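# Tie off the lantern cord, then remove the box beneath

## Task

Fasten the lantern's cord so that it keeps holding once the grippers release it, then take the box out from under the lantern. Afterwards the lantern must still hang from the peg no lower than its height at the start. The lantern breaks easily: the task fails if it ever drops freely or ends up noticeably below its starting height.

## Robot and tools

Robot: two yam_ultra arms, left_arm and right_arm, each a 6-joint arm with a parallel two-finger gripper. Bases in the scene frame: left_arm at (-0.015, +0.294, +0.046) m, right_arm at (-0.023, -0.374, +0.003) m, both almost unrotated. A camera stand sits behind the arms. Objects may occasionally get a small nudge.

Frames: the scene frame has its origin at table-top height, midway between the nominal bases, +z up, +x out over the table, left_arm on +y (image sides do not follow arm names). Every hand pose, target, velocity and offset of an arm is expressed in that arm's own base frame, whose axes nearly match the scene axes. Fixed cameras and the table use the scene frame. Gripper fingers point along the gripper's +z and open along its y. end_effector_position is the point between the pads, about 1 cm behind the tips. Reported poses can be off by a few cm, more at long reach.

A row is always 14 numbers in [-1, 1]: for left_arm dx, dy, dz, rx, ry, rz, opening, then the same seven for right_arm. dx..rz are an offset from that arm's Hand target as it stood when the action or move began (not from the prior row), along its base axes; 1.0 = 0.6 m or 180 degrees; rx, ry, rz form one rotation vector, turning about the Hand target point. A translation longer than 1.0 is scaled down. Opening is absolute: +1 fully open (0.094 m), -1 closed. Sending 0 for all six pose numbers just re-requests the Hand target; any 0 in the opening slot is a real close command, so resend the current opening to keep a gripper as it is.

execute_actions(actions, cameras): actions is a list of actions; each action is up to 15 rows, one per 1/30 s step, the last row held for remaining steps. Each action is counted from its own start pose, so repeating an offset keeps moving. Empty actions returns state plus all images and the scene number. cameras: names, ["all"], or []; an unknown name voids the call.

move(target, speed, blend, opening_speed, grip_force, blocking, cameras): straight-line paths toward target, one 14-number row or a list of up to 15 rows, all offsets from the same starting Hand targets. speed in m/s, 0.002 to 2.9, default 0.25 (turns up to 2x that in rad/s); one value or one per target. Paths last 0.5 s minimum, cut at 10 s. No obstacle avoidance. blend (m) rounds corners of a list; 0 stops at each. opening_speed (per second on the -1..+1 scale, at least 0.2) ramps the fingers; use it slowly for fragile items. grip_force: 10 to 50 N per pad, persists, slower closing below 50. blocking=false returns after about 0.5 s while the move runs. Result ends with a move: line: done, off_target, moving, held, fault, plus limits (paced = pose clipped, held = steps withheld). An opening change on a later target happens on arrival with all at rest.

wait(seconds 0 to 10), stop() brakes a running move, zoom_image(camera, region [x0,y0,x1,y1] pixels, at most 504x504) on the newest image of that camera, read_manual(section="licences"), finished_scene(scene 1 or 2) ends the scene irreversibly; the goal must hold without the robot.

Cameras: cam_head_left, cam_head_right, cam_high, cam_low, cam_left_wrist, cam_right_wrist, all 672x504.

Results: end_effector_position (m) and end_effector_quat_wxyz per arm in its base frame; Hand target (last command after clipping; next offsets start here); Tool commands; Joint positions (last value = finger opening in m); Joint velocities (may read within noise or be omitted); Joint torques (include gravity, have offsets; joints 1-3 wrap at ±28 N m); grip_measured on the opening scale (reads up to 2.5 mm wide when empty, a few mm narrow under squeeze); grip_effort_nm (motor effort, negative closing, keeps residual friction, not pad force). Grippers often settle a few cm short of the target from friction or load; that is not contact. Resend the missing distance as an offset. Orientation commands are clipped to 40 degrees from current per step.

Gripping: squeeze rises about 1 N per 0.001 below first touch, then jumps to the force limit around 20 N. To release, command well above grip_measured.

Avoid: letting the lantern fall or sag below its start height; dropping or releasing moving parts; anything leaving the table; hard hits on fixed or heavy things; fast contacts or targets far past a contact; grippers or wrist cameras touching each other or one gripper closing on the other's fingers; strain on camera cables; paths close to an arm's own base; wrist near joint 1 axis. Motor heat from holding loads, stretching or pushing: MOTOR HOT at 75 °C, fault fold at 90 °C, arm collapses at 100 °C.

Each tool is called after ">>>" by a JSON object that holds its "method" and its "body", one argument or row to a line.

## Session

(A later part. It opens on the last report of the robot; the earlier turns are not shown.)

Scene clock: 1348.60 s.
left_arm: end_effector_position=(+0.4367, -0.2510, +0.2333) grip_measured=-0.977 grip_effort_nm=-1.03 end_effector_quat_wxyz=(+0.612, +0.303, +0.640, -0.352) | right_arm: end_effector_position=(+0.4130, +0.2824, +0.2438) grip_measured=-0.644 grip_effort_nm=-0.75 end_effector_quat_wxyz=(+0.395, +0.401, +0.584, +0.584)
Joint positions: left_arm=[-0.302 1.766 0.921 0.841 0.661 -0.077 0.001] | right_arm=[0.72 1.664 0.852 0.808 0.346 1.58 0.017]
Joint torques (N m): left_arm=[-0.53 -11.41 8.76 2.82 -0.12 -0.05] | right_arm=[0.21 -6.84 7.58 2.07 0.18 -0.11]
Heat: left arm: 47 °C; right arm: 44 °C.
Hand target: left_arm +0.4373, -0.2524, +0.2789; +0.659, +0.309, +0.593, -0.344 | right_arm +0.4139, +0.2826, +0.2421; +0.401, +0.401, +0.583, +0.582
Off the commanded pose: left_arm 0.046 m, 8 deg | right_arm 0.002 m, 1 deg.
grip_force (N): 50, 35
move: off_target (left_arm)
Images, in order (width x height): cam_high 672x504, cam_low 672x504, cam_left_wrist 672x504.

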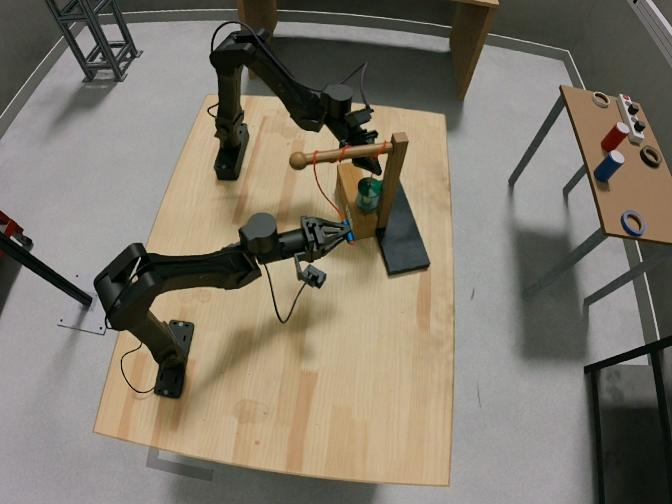

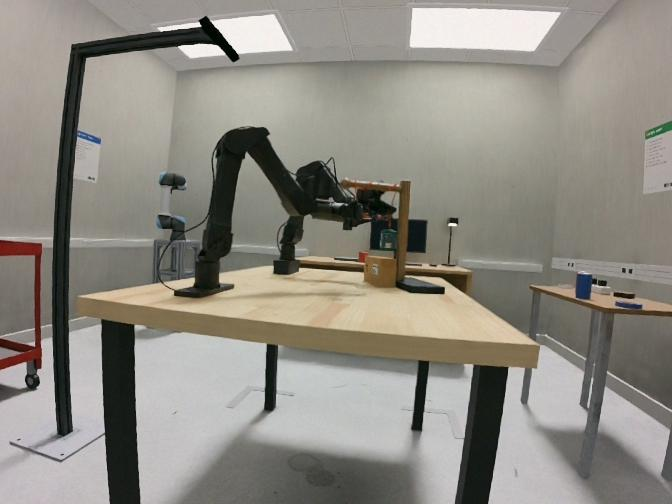

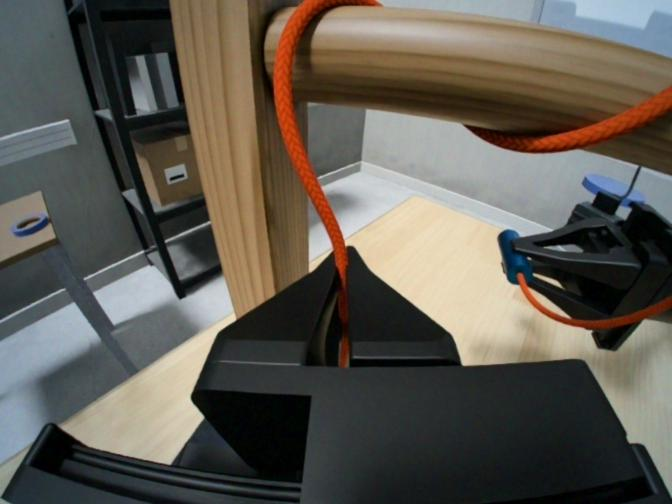

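>>> {"method": "move", "body": {
  "target": [-0.008,0,0,0,0,0,-1,0.0097,-0.0143,-0.0668,0,0,0,-1],
  "speed": 0.05,
  "cameras": ["cam_left_wrist", "cam_high", "cam_low"]
}}

>>> {"method": "zoom_image", "body": {
  "camera": "cam_high",
  "region": [290, 110, 430, 250]
}}

>>> {"method": "zoom_image", "body": {
  "camera": "cam_low",
  "region": [320, 160, 440, 300]
}}

Scene clock: 1377.43 s.
left_arm: end_effector_position=(+0.4360, -0.2527, +0.2339) grip_measured=-0.977 grip_effort_nm=-1.03 end_effector_quat_wxyz=(+0.613, +0.303, +0.639, -0.352) | right_arm: end_effector_position=(+0.4184, +0.2757, +0.2094) grip_measured=-0.644 grip_effort_nm=-0.75 end_effector_quat_wxyz=(+0.399, +0.403, +0.578, +0.587)
Joint positions: left_arm=[-0.307 1.766 0.921 0.844 0.657 -0.078 0.001] | right_arm=[0.699 1.764 0.783 0.989 0.334 1.58 0.017]
Joint torques (N m): left_arm=[-0.57 -12.36 7.51 2.79 -0.12 -0.05] | right_arm=[-0.5 -6.87 6.17 2.08 -0.04 -0.11]
Heat: left arm: 48 °C; right arm: 44 °C.
Hand target: left_arm +0.4324, -0.2525, +0.2789; +0.659, +0.309, +0.593, -0.344 | right_arm +0.4197, +0.2740, +0.2020; +0.401, +0.401, +0.583, +0.582
Off the commanded pose: left_arm 0.045 m, 8 deg | right_arm 0.008 m, 1 deg.
grip_force (N): 50, 35
move: off_target (left_arm)
Images, in order (width x height): cam_high 672x504, cam_low 672x504, cam_left_wrist 672x504.

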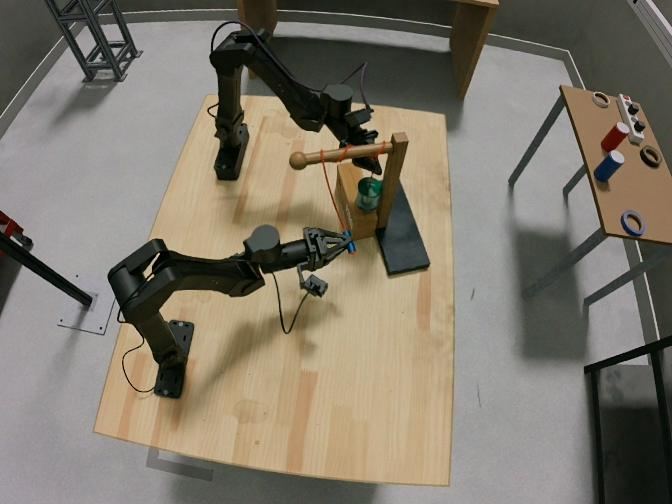

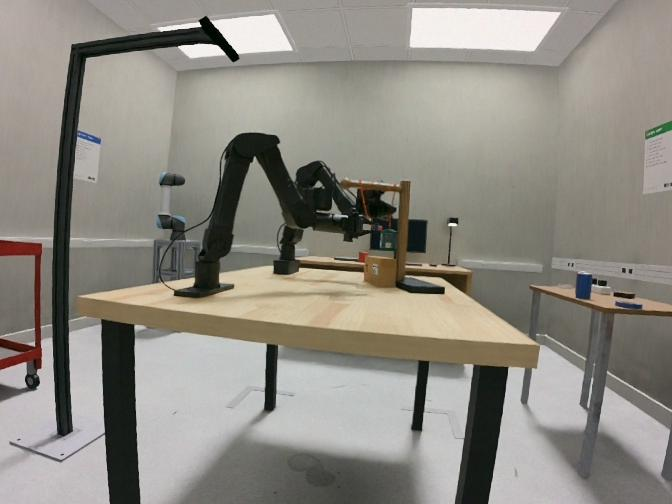

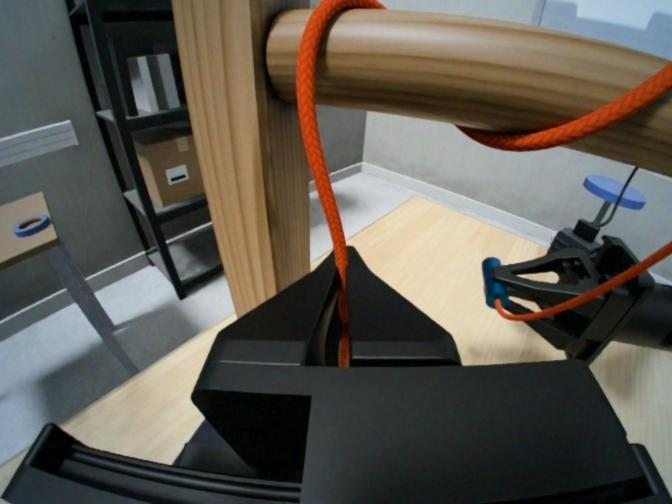

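Scaled by 3.600 from the camera's 672x504 image, which has a finer 960x720 frame.

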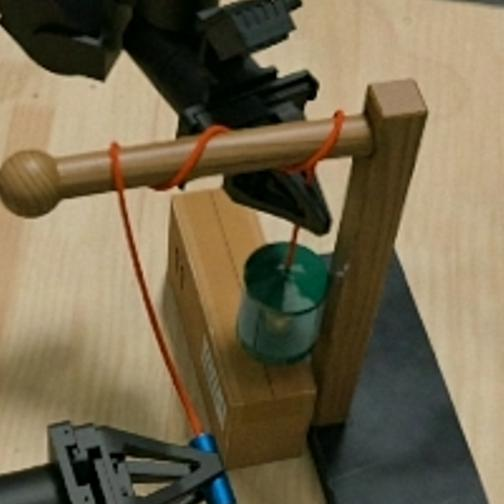

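Scaled by 3.600 from the camera's 672x504 image, which has a finer 960x720 frame.

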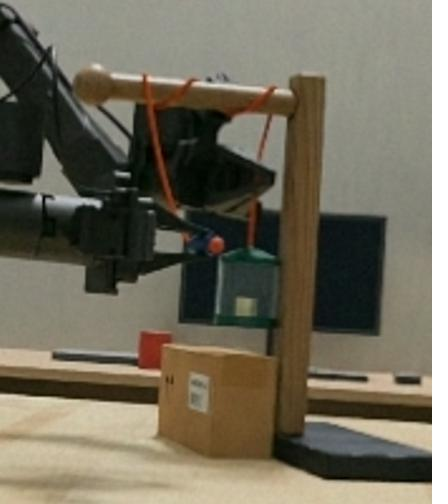

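>>> {"method": "move", "body": {
  "target": [0,0,0,0,0,0,-1,0.0042,-0.006,-0.05,0,0,0,-1],
  "speed": 0.05,
  "cameras": ["cam_left_wrist", "cam_high"]
}}

>>> {"method": "zoom_image", "body": {
  "camera": "cam_high",
  "region": [290, 110, 430, 250]
}}

Scene clock: 1388.30 s.
left_arm: end_effector_position=(+0.4360, -0.2527, +0.2341) grip_measured=-0.977 grip_effort_nm=-1.03 end_effector_quat_wxyz=(+0.613, +0.303, +0.639, -0.352) | right_arm: end_effector_position=(+0.4212, +0.2734, +0.1817) grip_measured=-0.644 grip_effort_nm=-0.75 end_effector_quat_wxyz=(+0.399, +0.401, +0.576, +0.590)
Joint positions: left_arm=[-0.307 1.766 0.921 0.845 0.657 -0.078 0.001] | right_arm=[0.687 1.861 0.747 1.128 0.319 1.58 0.017]
Joint torques (N m): left_arm=[-0.55 -12.38 7.49 2.79 -0.11 -0.06] | right_arm=[-0.73 -6.95 5.44 2.02 -0.02 -0.11]
Heat: left arm: 49 °C; right arm: 43 °C.
Hand target: left_arm +0.4324, -0.2525, +0.2789; +0.659, +0.309, +0.593, -0.344 | right_arm +0.4222, +0.2705, +0.1721; +0.401, +0.401, +0.583, +0.583
Off the commanded pose: left_arm 0.045 m, 8 deg | right_arm 0.010 m, 1 deg.
grip_force (N): 50, 35
move: off_target (left_arm)
Images, in order (width x height): cam_high 672x504, cam_left_wrist 672x504.

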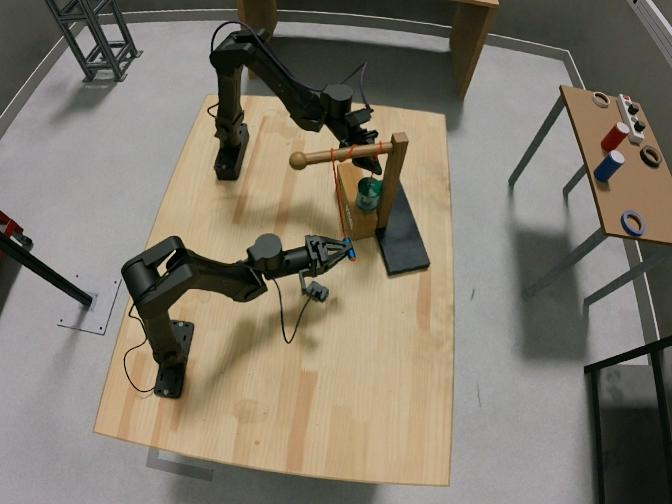

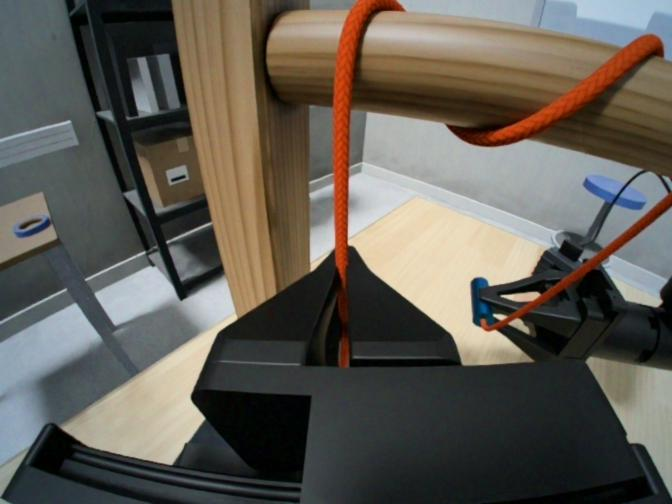

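Scaled by 3.600 from the camera's 672x504 image, which has a finer 960x720 frame.

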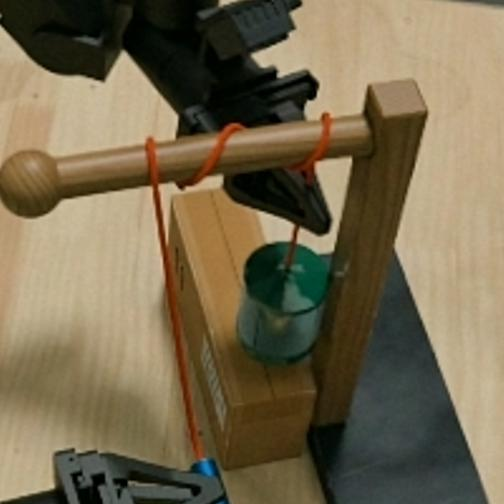

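>>> {"method": "move", "body": {
  "target": [0,0,0,0,0,0,-1,0.003,-0.004,-0.035,0,0,0,-1],
  "speed": 0.05,
  "cameras": ["cam_left_wrist", "cam_high"]
}}

>>> {"method": "zoom_image", "body": {
  "camera": "cam_high",
  "region": [290, 110, 430, 250]
}}

Scene clock: 1399.87 s.
left_arm: end_effector_position=(+0.4360, -0.2527, +0.2345) grip_measured=-0.977 grip_effort_nm=-1.03 end_effector_quat_wxyz=(+0.614, +0.303, +0.638, -0.352) | right_arm: end_effector_position=(+0.4226, +0.2729, +0.1671) grip_measured=-0.644 grip_effort_nm=-0.75 end_effector_quat_wxyz=(+0.399, +0.397, +0.570, +0.598)
Joint positions: left_arm=[-0.307 1.766 0.921 0.847 0.657 -0.078 0.001] | right_arm=[0.679 1.934 0.731 1.239 0.304 1.58 0.017]
Joint torques (N m): left_arm=[-0.53 -12.4 7.5 2.75 -0.15 -0.04] | right_arm=[-0.83 -6.94 4.72 1.91 0.05 -0.11]
Heat: left arm: 50 °C; right arm: 42 °C.
Hand target: left_arm +0.4324, -0.2525, +0.2789; +0.659, +0.309, +0.593, -0.344 | right_arm +0.4240, +0.2681, +0.1510; +0.401, +0.401, +0.583, +0.582
Off the commanded pose: left_arm 0.045 m, 7 deg | right_arm 0.017 m, 2 deg.
grip_force (N): 50, 35
move: off_target (left_arm, right_arm)
Images, in order (width x height): cam_high 672x504, cam_left_wrist 672x504.

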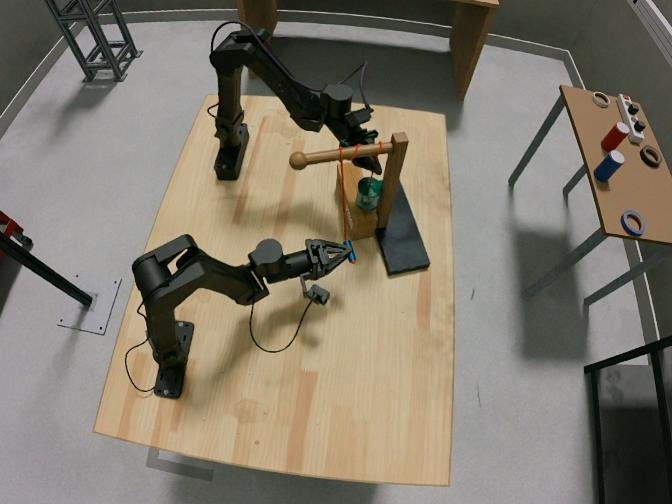

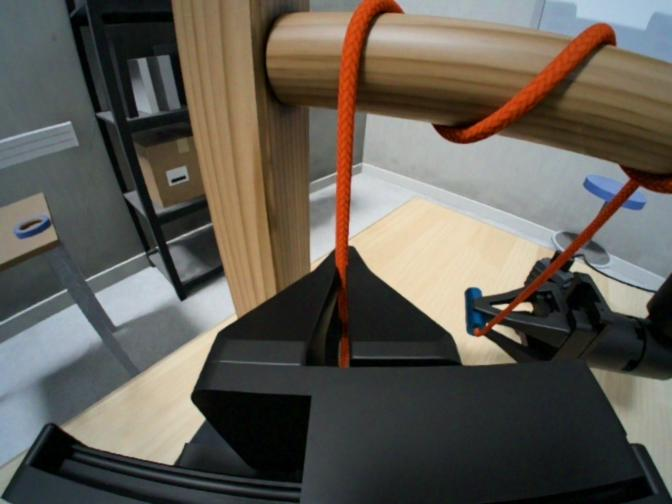

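Scaled by 3.600 from the camera's 672x504 image, which has a finer 960x720 frame.

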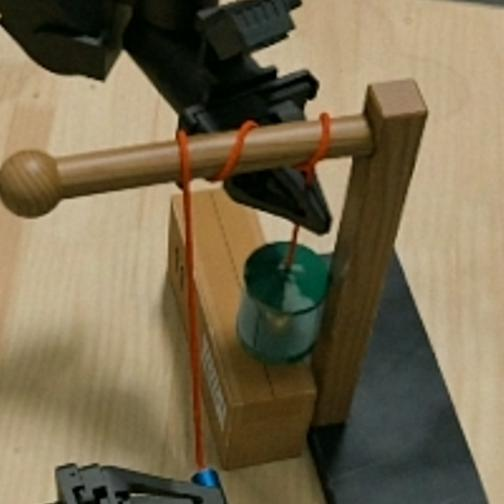

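>>> {"method": "move", "body": {
  "target": [0,0,-0.05,0,0,0,-1,0,0,0,0,0,0,-1],
  "speed": 0.03,
  "cameras": ["cam_left_wrist", "cam_high"]
}}

>>> {"method": "zoom_image", "body": {
  "camera": "cam_high",
  "region": [290, 110, 430, 250]
}}

Scene clock: 1419.37 s.
left_arm: end_effector_position=(+0.4320, -0.2514, +0.2430) grip_measured=-0.977 grip_effort_nm=-1.03 end_effector_quat_wxyz=(+0.641, +0.309, +0.611, -0.348) | right_arm: end_effector_position=(+0.4226, +0.2729, +0.1670) grip_measured=-0.644 grip_effort_nm=-0.75 end_effector_quat_wxyz=(+0.399, +0.397, +0.570, +0.598)
Joint positions: left_arm=[-0.307 1.774 0.891 0.963 0.657 -0.078 0.001] | right_arm=[0.679 1.935 0.731 1.24 0.304 1.58 0.017]
Joint torques (N m): left_arm=[-0.46 -7.27 5.72 2.75 -0.17 -0.02] | right_arm=[-0.72 -6.99 4.74 1.88 0.04 -0.1]
Heat: left arm: 50 °C; right arm: 41 °C.
Hand target: left_arm +0.4325, -0.2526, +0.2488; +0.659, +0.309, +0.593, -0.344 | right_arm +0.4240, +0.2681, +0.1509; +0.401, +0.401, +0.583, +0.582
Off the commanded pose: left_arm 0.006 m, 3 deg | right_arm 0.017 m, 2 deg.
grip_force (N): 50, 35
move: off_target (left_arm, right_arm)
Images, in order (width x height): cam_high 672x504, cam_left_wrist 672x504.

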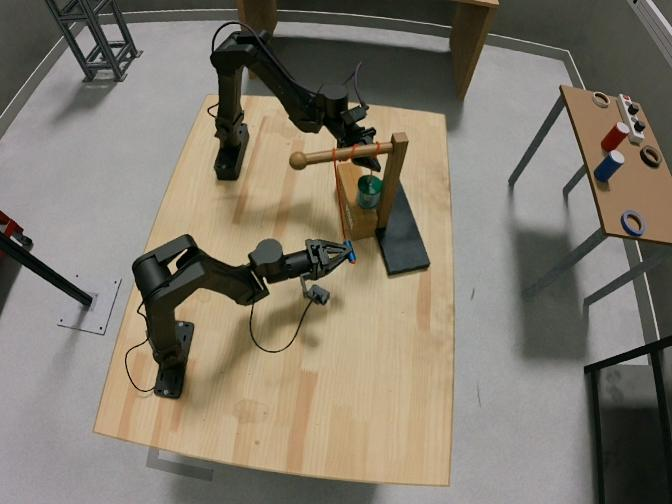

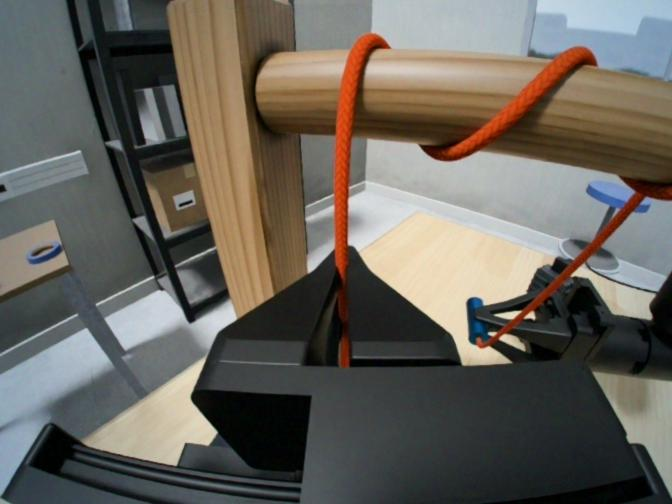

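Scaled by 3.600 from the camera's 672x504 image, which has a finer 960x720 frame.

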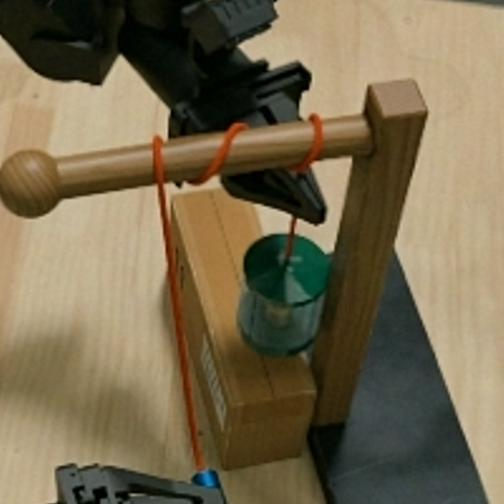

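>>> {"method": "move", "body": {
  "target": [0,0,0,0,0,0,-1,0.002,-0.003,-0.035,0,0,0,-1],
  "speed": 0.05,
  "cameras": ["cam_left_wrist", "cam_high"]
}}

>>> {"method": "zoom_image", "body": {
  "camera": "cam_high",
  "region": [290, 110, 430, 250]
}}

Scene clock: 1431.13 s.
left_arm: end_effector_position=(+0.4319, -0.2514, +0.2441) grip_measured=-0.977 grip_effort_nm=-1.02 end_effector_quat_wxyz=(+0.642, +0.309, +0.609, -0.348) | right_arm: end_effector_position=(+0.4238, +0.2722, +0.1502) grip_measured=-0.644 grip_effort_nm=-0.75 end_effector_quat_wxyz=(+0.400, +0.394, +0.566, +0.604)
Joint positions: left_arm=[-0.307 1.774 0.891 0.968 0.657 -0.078 0.001] | right_arm=[0.673 2.015 0.722 1.343 0.295 1.58 0.017]
Joint torques (N m): left_arm=[-0.47 -7.19 5.78 2.71 -0.14 -0.05] | right_arm=[-0.85 -6.97 4.14 1.77 0.07 -0.11]
Heat: left arm: 45 °C; right arm: 41 °C.
Hand target: left_arm +0.4325, -0.2526, +0.2488; +0.659, +0.309, +0.593, -0.344 | right_arm +0.4252, +0.2662, +0.1299; +0.401, +0.401, +0.583, +0.582
Off the commanded pose: left_arm 0.005 m, 3 deg | right_arm 0.021 m, 3 deg.
grip_force (N): 50, 35
move: off_target (left_arm, right_arm)
Images, in order (width x height): cam_high 672x504, cam_left_wrist 672x504.

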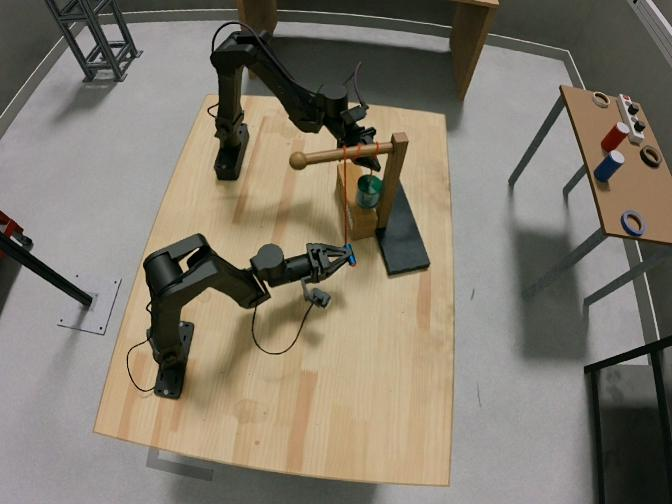

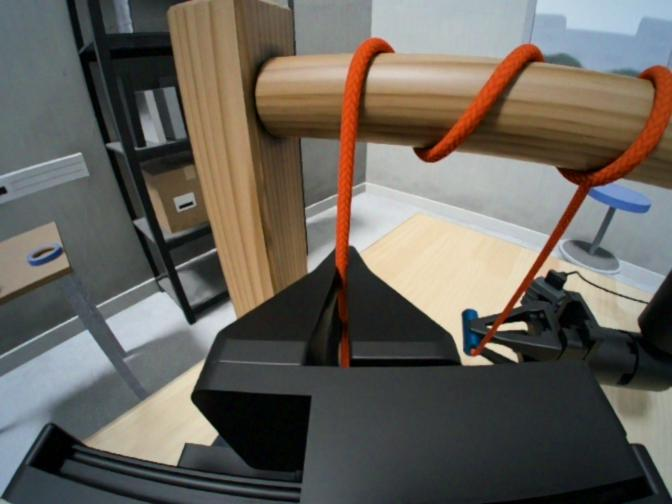

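Scaled by 3.600 from the camera's 672x504 image, which has a finer 960x720 frame.

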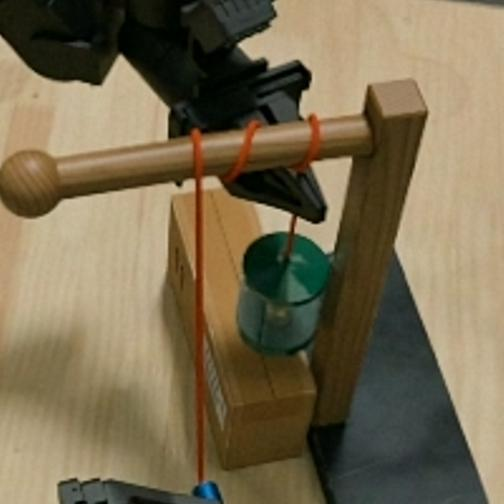

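>>> {"method": "move", "body": {
  "target": [0,0,-0.0333,0,0,0,-1,0,0,0,0,0,0,-1],
  "speed": 0.03,
  "cameras": ["cam_left_wrist", "cam_high", "cam_low"]
}}

>>> {"method": "zoom_image", "body": {
  "camera": "cam_high",
  "region": [290, 110, 430, 250]
}}

Scene clock: 1443.93 s.
left_arm: end_effector_position=(+0.4309, -0.2520, +0.2409) grip_measured=-0.977 grip_effort_nm=-1.02 end_effector_quat_wxyz=(+0.662, +0.314, +0.587, -0.345) | right_arm: end_effector_position=(+0.4238, +0.2722, +0.1502) grip_measured=-0.644 grip_effort_nm=-0.75 end_effector_quat_wxyz=(+0.400, +0.394, +0.566, +0.604)
Joint positions: left_arm=[-0.309 1.819 0.869 1.095 0.657 -0.078 0.001] | right_arm=[0.673 2.015 0.722 1.343 0.295 1.58 0.017]
Joint torques (N m): left_arm=[-0.32 -6.6 4.86 2.24 -0.19 -0.05] | right_arm=[-0.87 -7.06 4.11 1.76 0.06 -0.11]
Heat: left arm: 41 °C; right arm: 42 °C.
Hand target: left_arm +0.4325, -0.2525, +0.2291; +0.659, +0.309, +0.593, -0.344 | right_arm +0.4252, +0.2663, +0.1300; +0.401, +0.401, +0.583, +0.582
Off the commanded pose: left_arm 0.012 m, 1 deg | right_arm 0.021 m, 3 deg.
grip_force (N): 50, 35
move: off_target (left_arm, right_arm)
Images, in order (width x height): cam_high 672x504, cam_low 672x504, cam_left_wrist 672x504.

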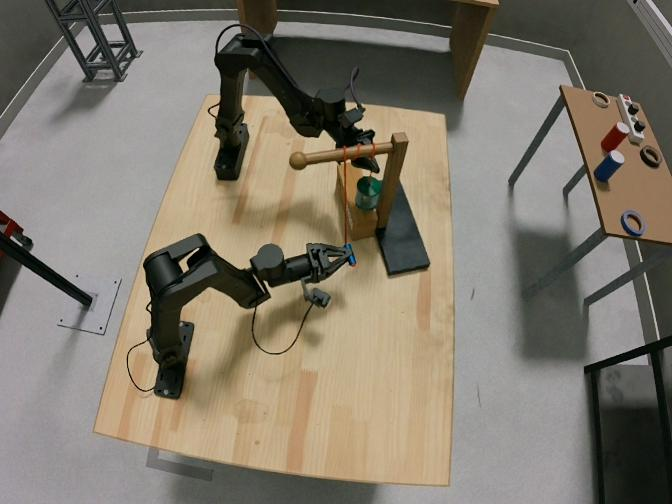

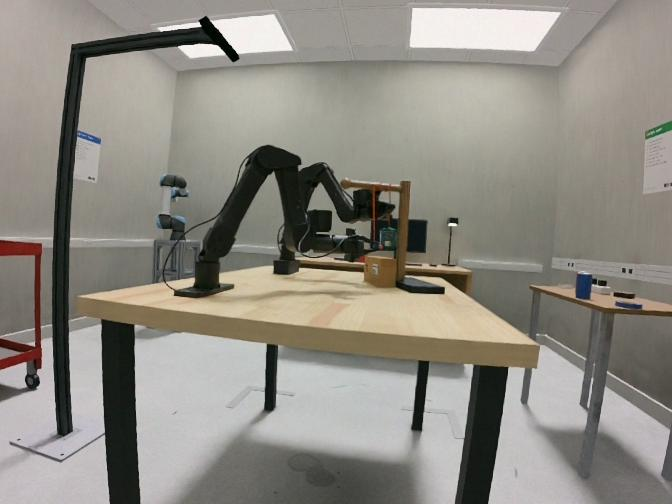

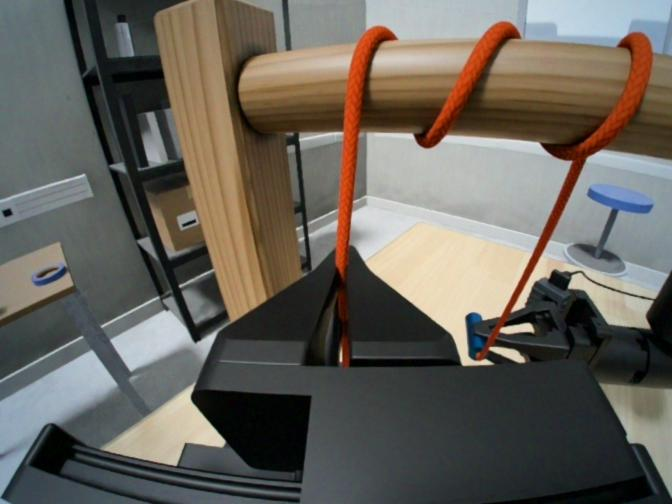

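Scaled by 3.600 from the camera's 672x504 image, which has a finer 960x720 frame.

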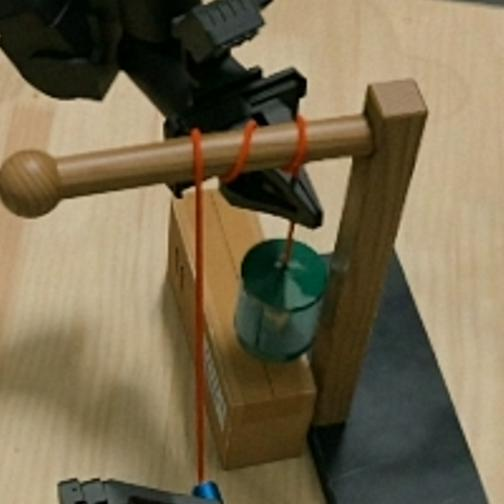

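>>> {"method": "move", "body": {
  "target": [0.003,0,-0.04,0.0136,0.0096,0,-1,0,0,0,0,0,0,-1],
  "speed": 0.03,
  "cameras": ["cam_left_wrist", "cam_high", "cam_low"]
}}

>>> {"method": "zoom_image", "body": {
  "camera": "cam_high",
  "region": [290, 110, 430, 250]
}}

>>> {"method": "zoom_image", "body": {
  "camera": "cam_low",
  "region": [320, 160, 440, 300]
}}

Scene clock: 1451.67 s.
left_arm: end_effector_position=(+0.4308, -0.2520, +0.2384) grip_measured=-0.977 grip_effort_nm=-1.03 end_effector_quat_wxyz=(+0.670, +0.322, +0.578, -0.335) | right_arm: end_effector_position=(+0.4238, +0.2722, +0.1502) grip_measured=-0.644 grip_effort_nm=-0.75 end_effector_quat_wxyz=(+0.400, +0.394, +0.566, +0.604)
Joint positions: left_arm=[-0.309 1.834 0.863 1.128 0.657 -0.051 0.001] | right_arm=[0.673 2.015 0.722 1.343 0.295 1.58 0.017]
Joint torques (N m): left_arm=[0.05 -5.64 4.07 1.62 -0.13 0.05] | right_arm=[-0.83 -7.04 4.11 1.78 0.07 -0.12]
Heat: left arm: 41 °C; right arm: 42 °C.
Hand target: left_arm +0.4343, -0.2525, +0.2050; +0.643, +0.318, +0.610, -0.336 | right_arm +0.4252, +0.2663, +0.1300; +0.401, +0.401, +0.583, +0.582
Off the commanded pose: left_arm 0.034 m, 5 deg | right_arm 0.021 m, 3 deg.
grip_force (N): 50, 35
move: off_target (left_arm, right_arm)
Images, in order (width x height): cam_high 672x504, cam_low 672x504, cam_left_wrist 672x504.

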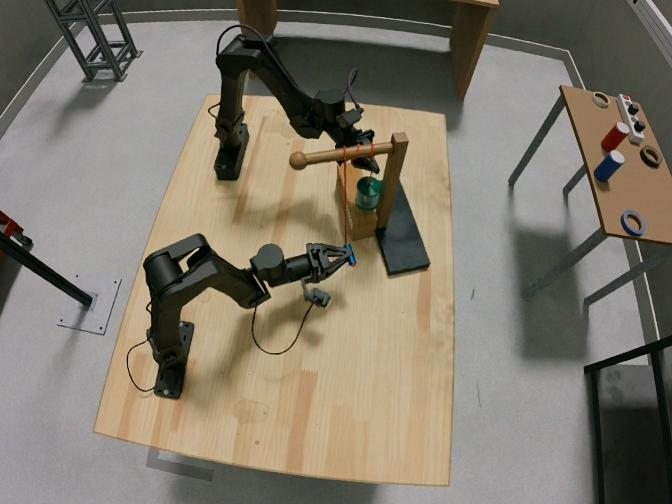

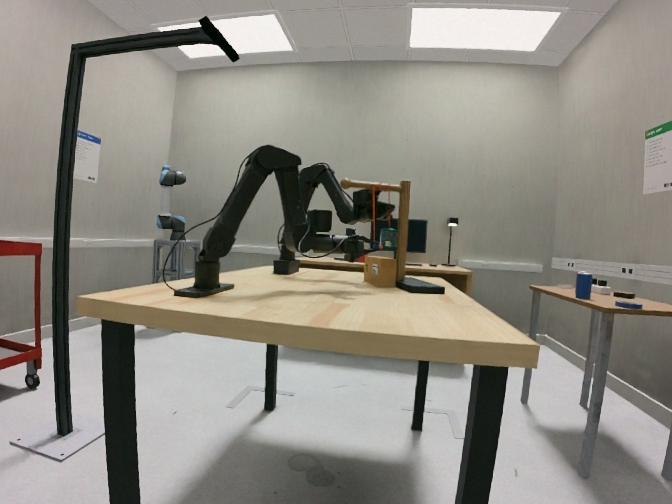

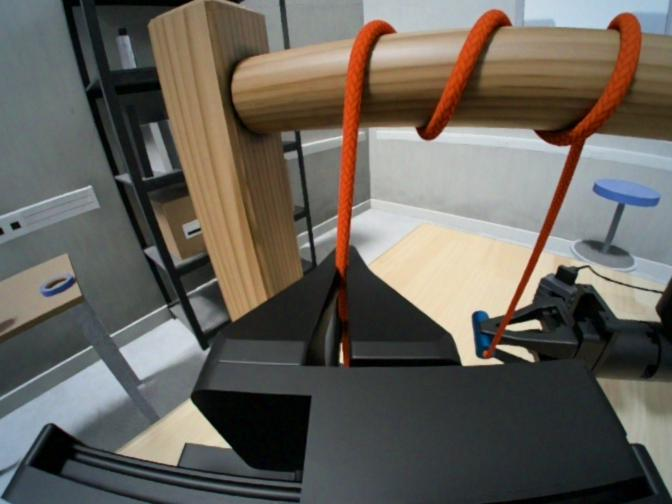

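Scaled by 3.600 from the camera's 672x504 image, which has a finer 960x720 frame.

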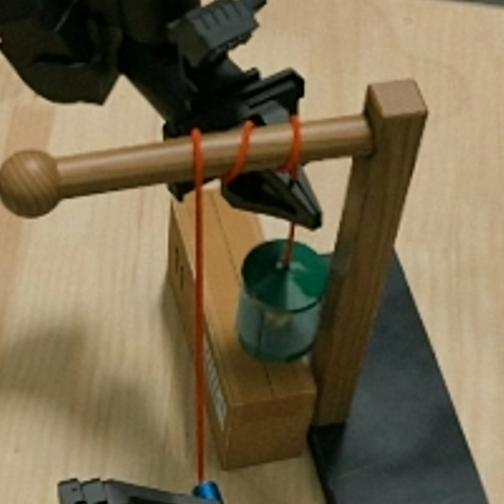

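Scaled by 3.600 from the camera's 672x504 image, which has a finer 960x720 frame.

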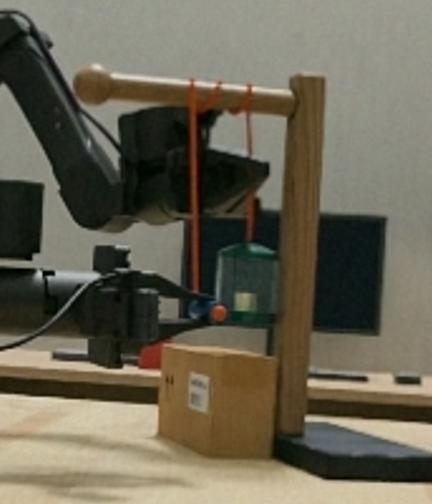

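>>> {"method": "move", "body": {
  "target": [0,0,0,0,0,0,-1,0,0.005,0.1,0,0,0,-1],
  "speed": 0.06,
  "cameras": ["cam_left_wrist", "cam_high"]
}}

>>> {"method": "zoom_image", "body": {
  "camera": "cam_high",
  "region": [290, 110, 430, 250]
}}

Scene clock: 1464.20 s.
left_arm: end_effector_position=(+0.4320, -0.2524, +0.2233) grip_measured=-0.977 grip_effort_nm=-1.03 end_effector_quat_wxyz=(+0.657, +0.320, +0.593, -0.338) | right_arm: end_effector_position=(+0.4219, +0.2709, +0.1753) grip_measured=-0.644 grip_effort_nm=-0.75 end_effector_quat_wxyz=(+0.392, +0.401, +0.590, +0.581)
Joint positions: left_arm=[-0.309 1.852 0.854 1.114 0.657 -0.051 0.001] | right_arm=[0.673 1.85 0.742 1.09 0.294 1.58 0.017]
Joint torques (N m): left_arm=[-0.02 -6.79 4.93 1.8 -0.11 0.08] | right_arm=[-0.38 -11.22 8.35 1.64 0.18 -0.11]
Heat: left arm: 40 °C; right arm: 42 °C.
Hand target: left_arm +0.4343, -0.2525, +0.2049; +0.643, +0.318, +0.610, -0.336 | right_arm +0.4252, +0.2692, +0.1900; +0.401, +0.401, +0.583, +0.582
Off the commanded pose: left_arm 0.019 m, 3 deg | right_arm 0.015 m, 1 deg.
grip_force (N): 50, 35
move: off_target (left_arm, right_arm)
Images, in order (width x height): cam_high 672x504, cam_left_wrist 672x504.

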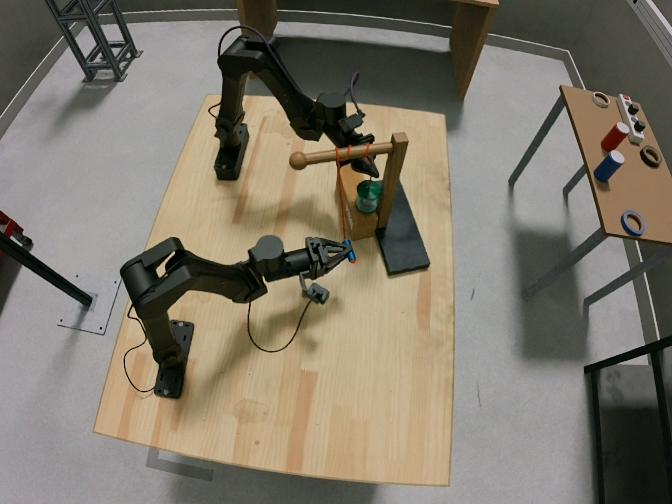

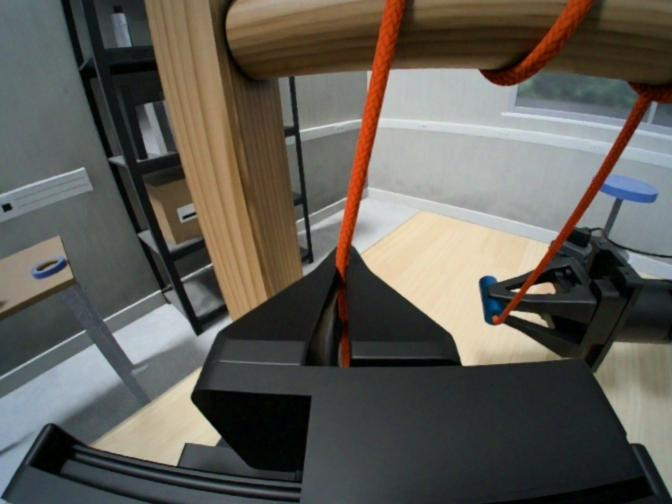

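Scaled by 3.600 from the camera's 672x504 image, which has a finer 960x720 frame.

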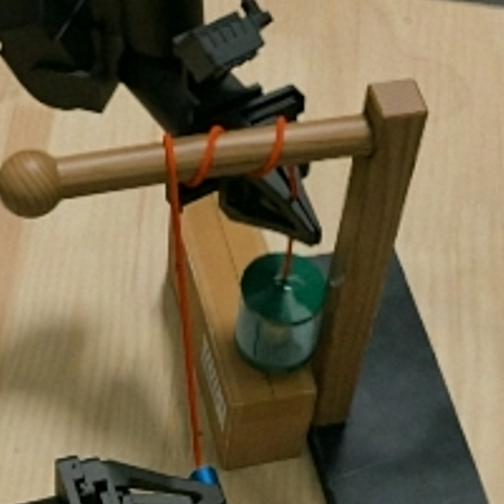

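>>> {"method": "move", "body": {
  "target": [0,0,0,0,0,0,-1,-0.004,0.008,0.06,0,0,0,-1],
  "speed": 0.06,
  "cameras": ["cam_left_wrist", "cam_high"]
}}

>>> {"method": "zoom_image", "body": {
  "camera": "cam_high",
  "region": [290, 110, 430, 250]
}}

Scene clock: 1493.00 s.
left_arm: end_effector_position=(+0.4335, -0.2529, +0.2110) grip_measured=-0.977 grip_effort_nm=-1.03 end_effector_quat_wxyz=(+0.641, +0.317, +0.610, -0.340) | right_arm: end_effector_position=(+0.4231, +0.2720, +0.2051) grip_measured=-0.644 grip_effort_nm=-0.75 end_effector_quat_wxyz=(+0.393, +0.406, +0.595, +0.572)
Joint positions: left_arm=[-0.309 1.861 0.854 1.075 0.657 -0.051 0.001] | right_arm=[0.678 1.748 0.8 0.91 0.308 1.58 0.017]
Joint torques (N m): left_arm=[-0.02 -7.38 5.04 2.23 -0.1 0.07] | right_arm=[0.65 -10.95 9.36 1.79 0.18 -0.08]
Heat: left arm: 39 °C; right arm: 40 °C.
Hand target: left_arm +0.4343, -0.2525, +0.2051; +0.644, +0.318, +0.610, -0.336 | right_arm +0.4229, +0.2740, +0.2260; +0.401, +0.401, +0.583, +0.582
Off the commanded pose: left_arm 0.006 m, 1 deg | right_arm 0.021 m, 2 deg.
grip_force (N): 50, 35
move: off_target (right_arm)
Images, in order (width x height): cam_high 672x504, cam_left_wrist 672x504.

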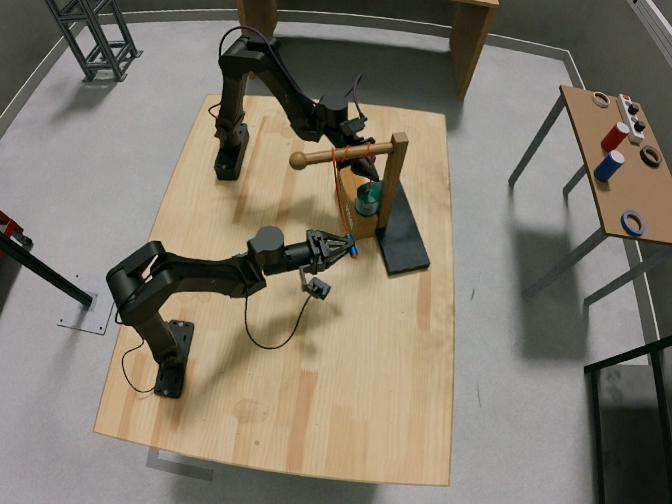

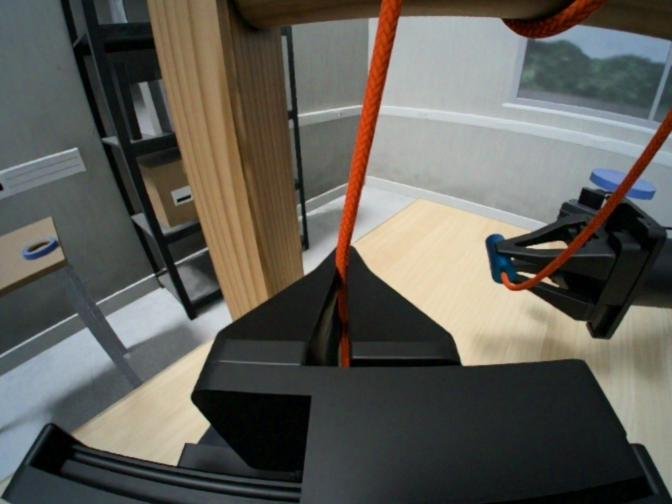

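Scaled by 3.600 from the camera's 672x504 image, which has a finer 960x720 frame.

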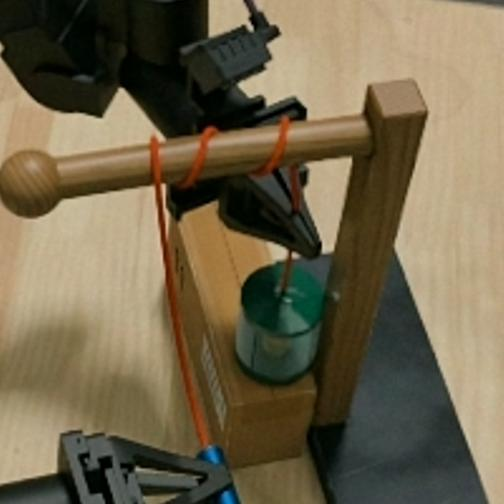

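>>> {"method": "wait", "body": {
  "seconds": 0.1,
  "cameras": ["cam_head_left","cam_head_right","cam_low"]
}}

>>> {"method": "zoom_image", "body": {
  "camera": "cam_head_left",
  "region": [250, 50, 370, 170]
}}

>>> {"method": "zoom_image", "body": {
  "camera": "cam_low",
  "region": [320, 160, 440, 300]
}}

Scene clock: 1523.23 s.
left_arm: end_effector_position=(+0.4335, -0.2529, +0.2110) grip_measured=-0.977 grip_effort_nm=-1.03 end_effector_quat_wxyz=(+0.641, +0.317, +0.610, -0.340) | right_arm: end_effector_position=(+0.4231, +0.2720, +0.2050) grip_measured=-0.644 grip_effort_nm=-0.75 end_effector_quat_wxyz=(+0.393, +0.406, +0.595, +0.572)
Joint positions: left_arm=[-0.309 1.861 0.854 1.075 0.657 -0.051 0.001] | right_arm=[0.678 1.748 0.8 0.909 0.308 1.58 0.017]
Joint torques (N m): left_arm=[-0.03 -7.43 5.05 2.23 -0.1 0.08] | right_arm=[0.61 -11.03 9.37 1.79 0.19 -0.12]
Heat: left arm: 40 °C; right arm: 41 °C.
Hand target: left_arm +0.4343, -0.2525, +0.2051; +0.644, +0.318, +0.610, -0.336 | right_arm +0.4229, +0.2740, +0.2260; +0.401, +0.401, +0.583, +0.582
Tool commands: left_gripper/opening=-1.0 right_gripper/opening=-1.0
Off the commanded pose: left_arm 0.006 m, 1 deg | right_arm 0.021 m, 2 deg.
grip_force (N): 50, 35
wait: 0.10 s; at rest from the start
Images, in order (width x height): cam_head_left 672x504, cam_head_right 672x504, cam_low 672x504.

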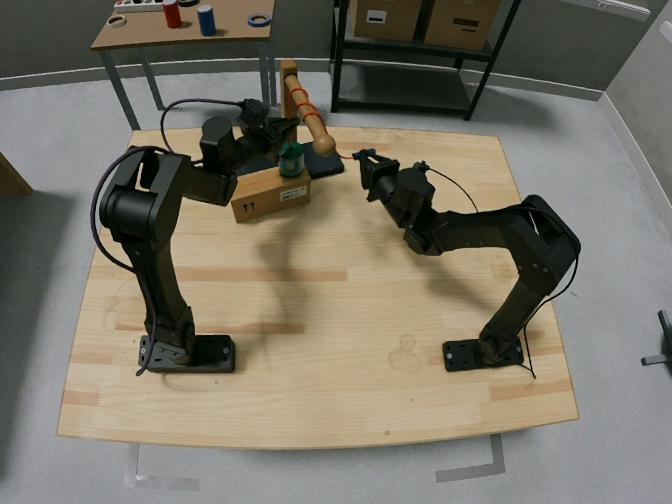

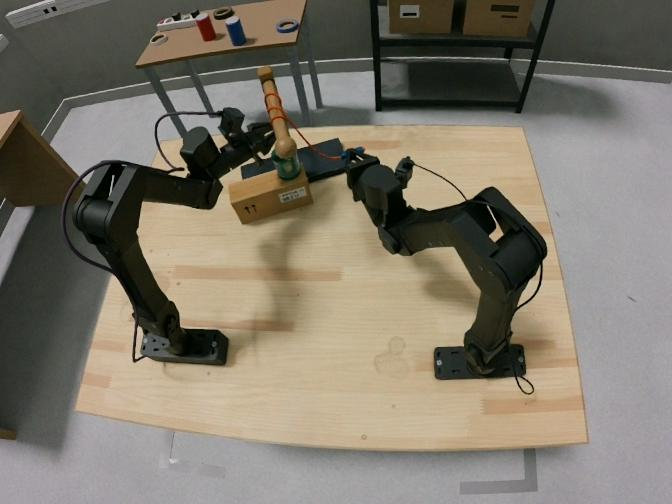

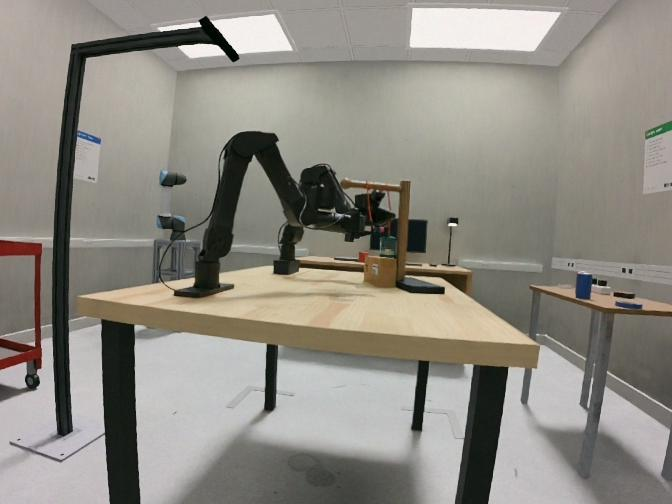

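Scaled by 4.200 from the camera's 672x504 image, which has a finer 960x720 frame.

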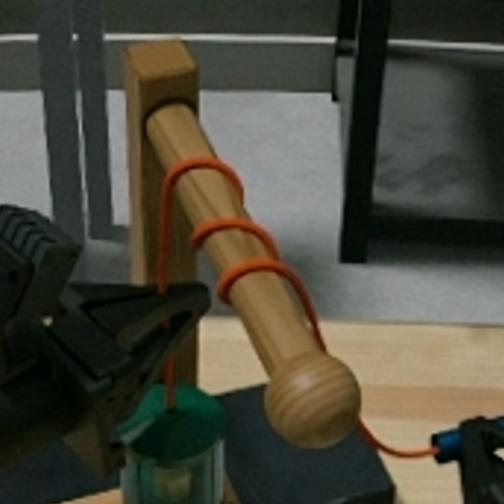

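Scaled by 3.600 from the camera's 672x504 image, which has a finer 960x720 frame.

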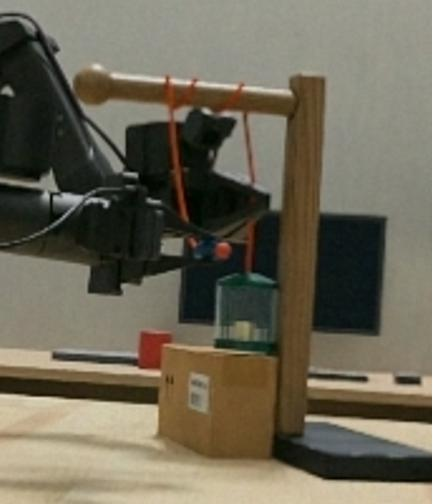

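>>> {"method": "execute_actions", "body": {
  "actions": [],
  "cameras": ["cam_head_left", "cam_high", "cam_low"]
}}

Scene clock: 1554.73 s.
left_arm: end_effector_position=(+0.4335, -0.2529, +0.2110) grip_measured=-0.977 grip_effort_nm=-1.02 end_effector_quat_wxyz=(+0.641, +0.317, +0.610, -0.340) | right_arm: end_effector_position=(+0.4231, +0.2720, +0.2050) grip_measured=-0.644 grip_effort_nm=-0.75 end_effector_quat_wxyz=(+0.393, +0.406, +0.595, +0.572)
Joint positions: left_arm=[-0.309 1.861 0.854 1.075 0.657 -0.051 0.001] | right_arm=[0.678 1.748 0.8 0.909 0.308 1.58 0.017]
Joint velocities: within noise
Joint torques (N m): left_arm=[-0.05 -7.45 5.16 2.25 -0.1 0.09] | right_arm=[0.65 -10.99 9.39 1.79 0.2 -0.11]
Heat: left arm: 41 °C; right arm: 42 °C.
Hand target: left_arm +0.4343, -0.2525, +0.2051; +0.644, +0.318, +0.610, -0.336 | right_arm +0.4229, +0.2740, +0.2260; +0.401, +0.401, +0.583, +0.582
Tool commands: left_gripper/opening=-1.0 right_gripper/opening=-1.0
Off the commanded pose: left_arm 0.006 m, 1 deg | right_arm 0.021 m, 2 deg.
grip_force (N): 50, 35
Images, in order (width x height): cam_head_left 672x504, cam_high 672x504, cam_low 672x504.

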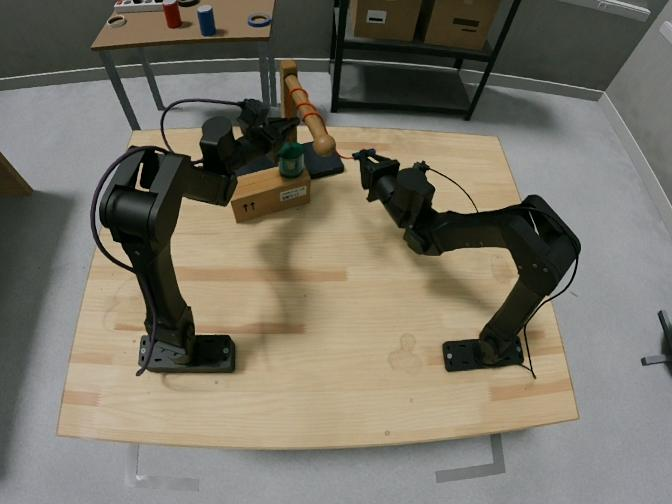

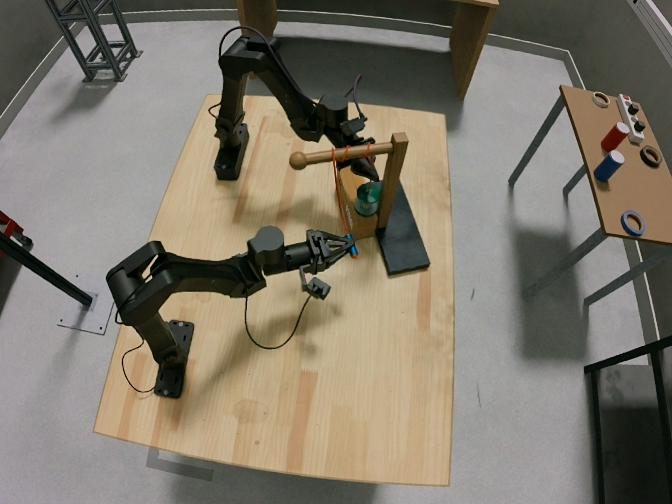

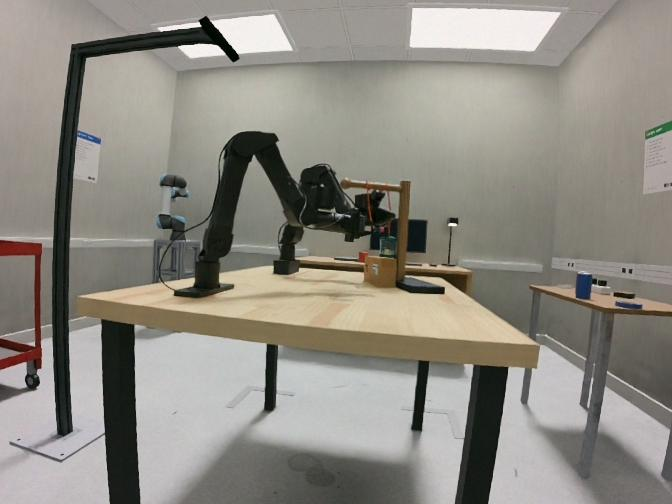

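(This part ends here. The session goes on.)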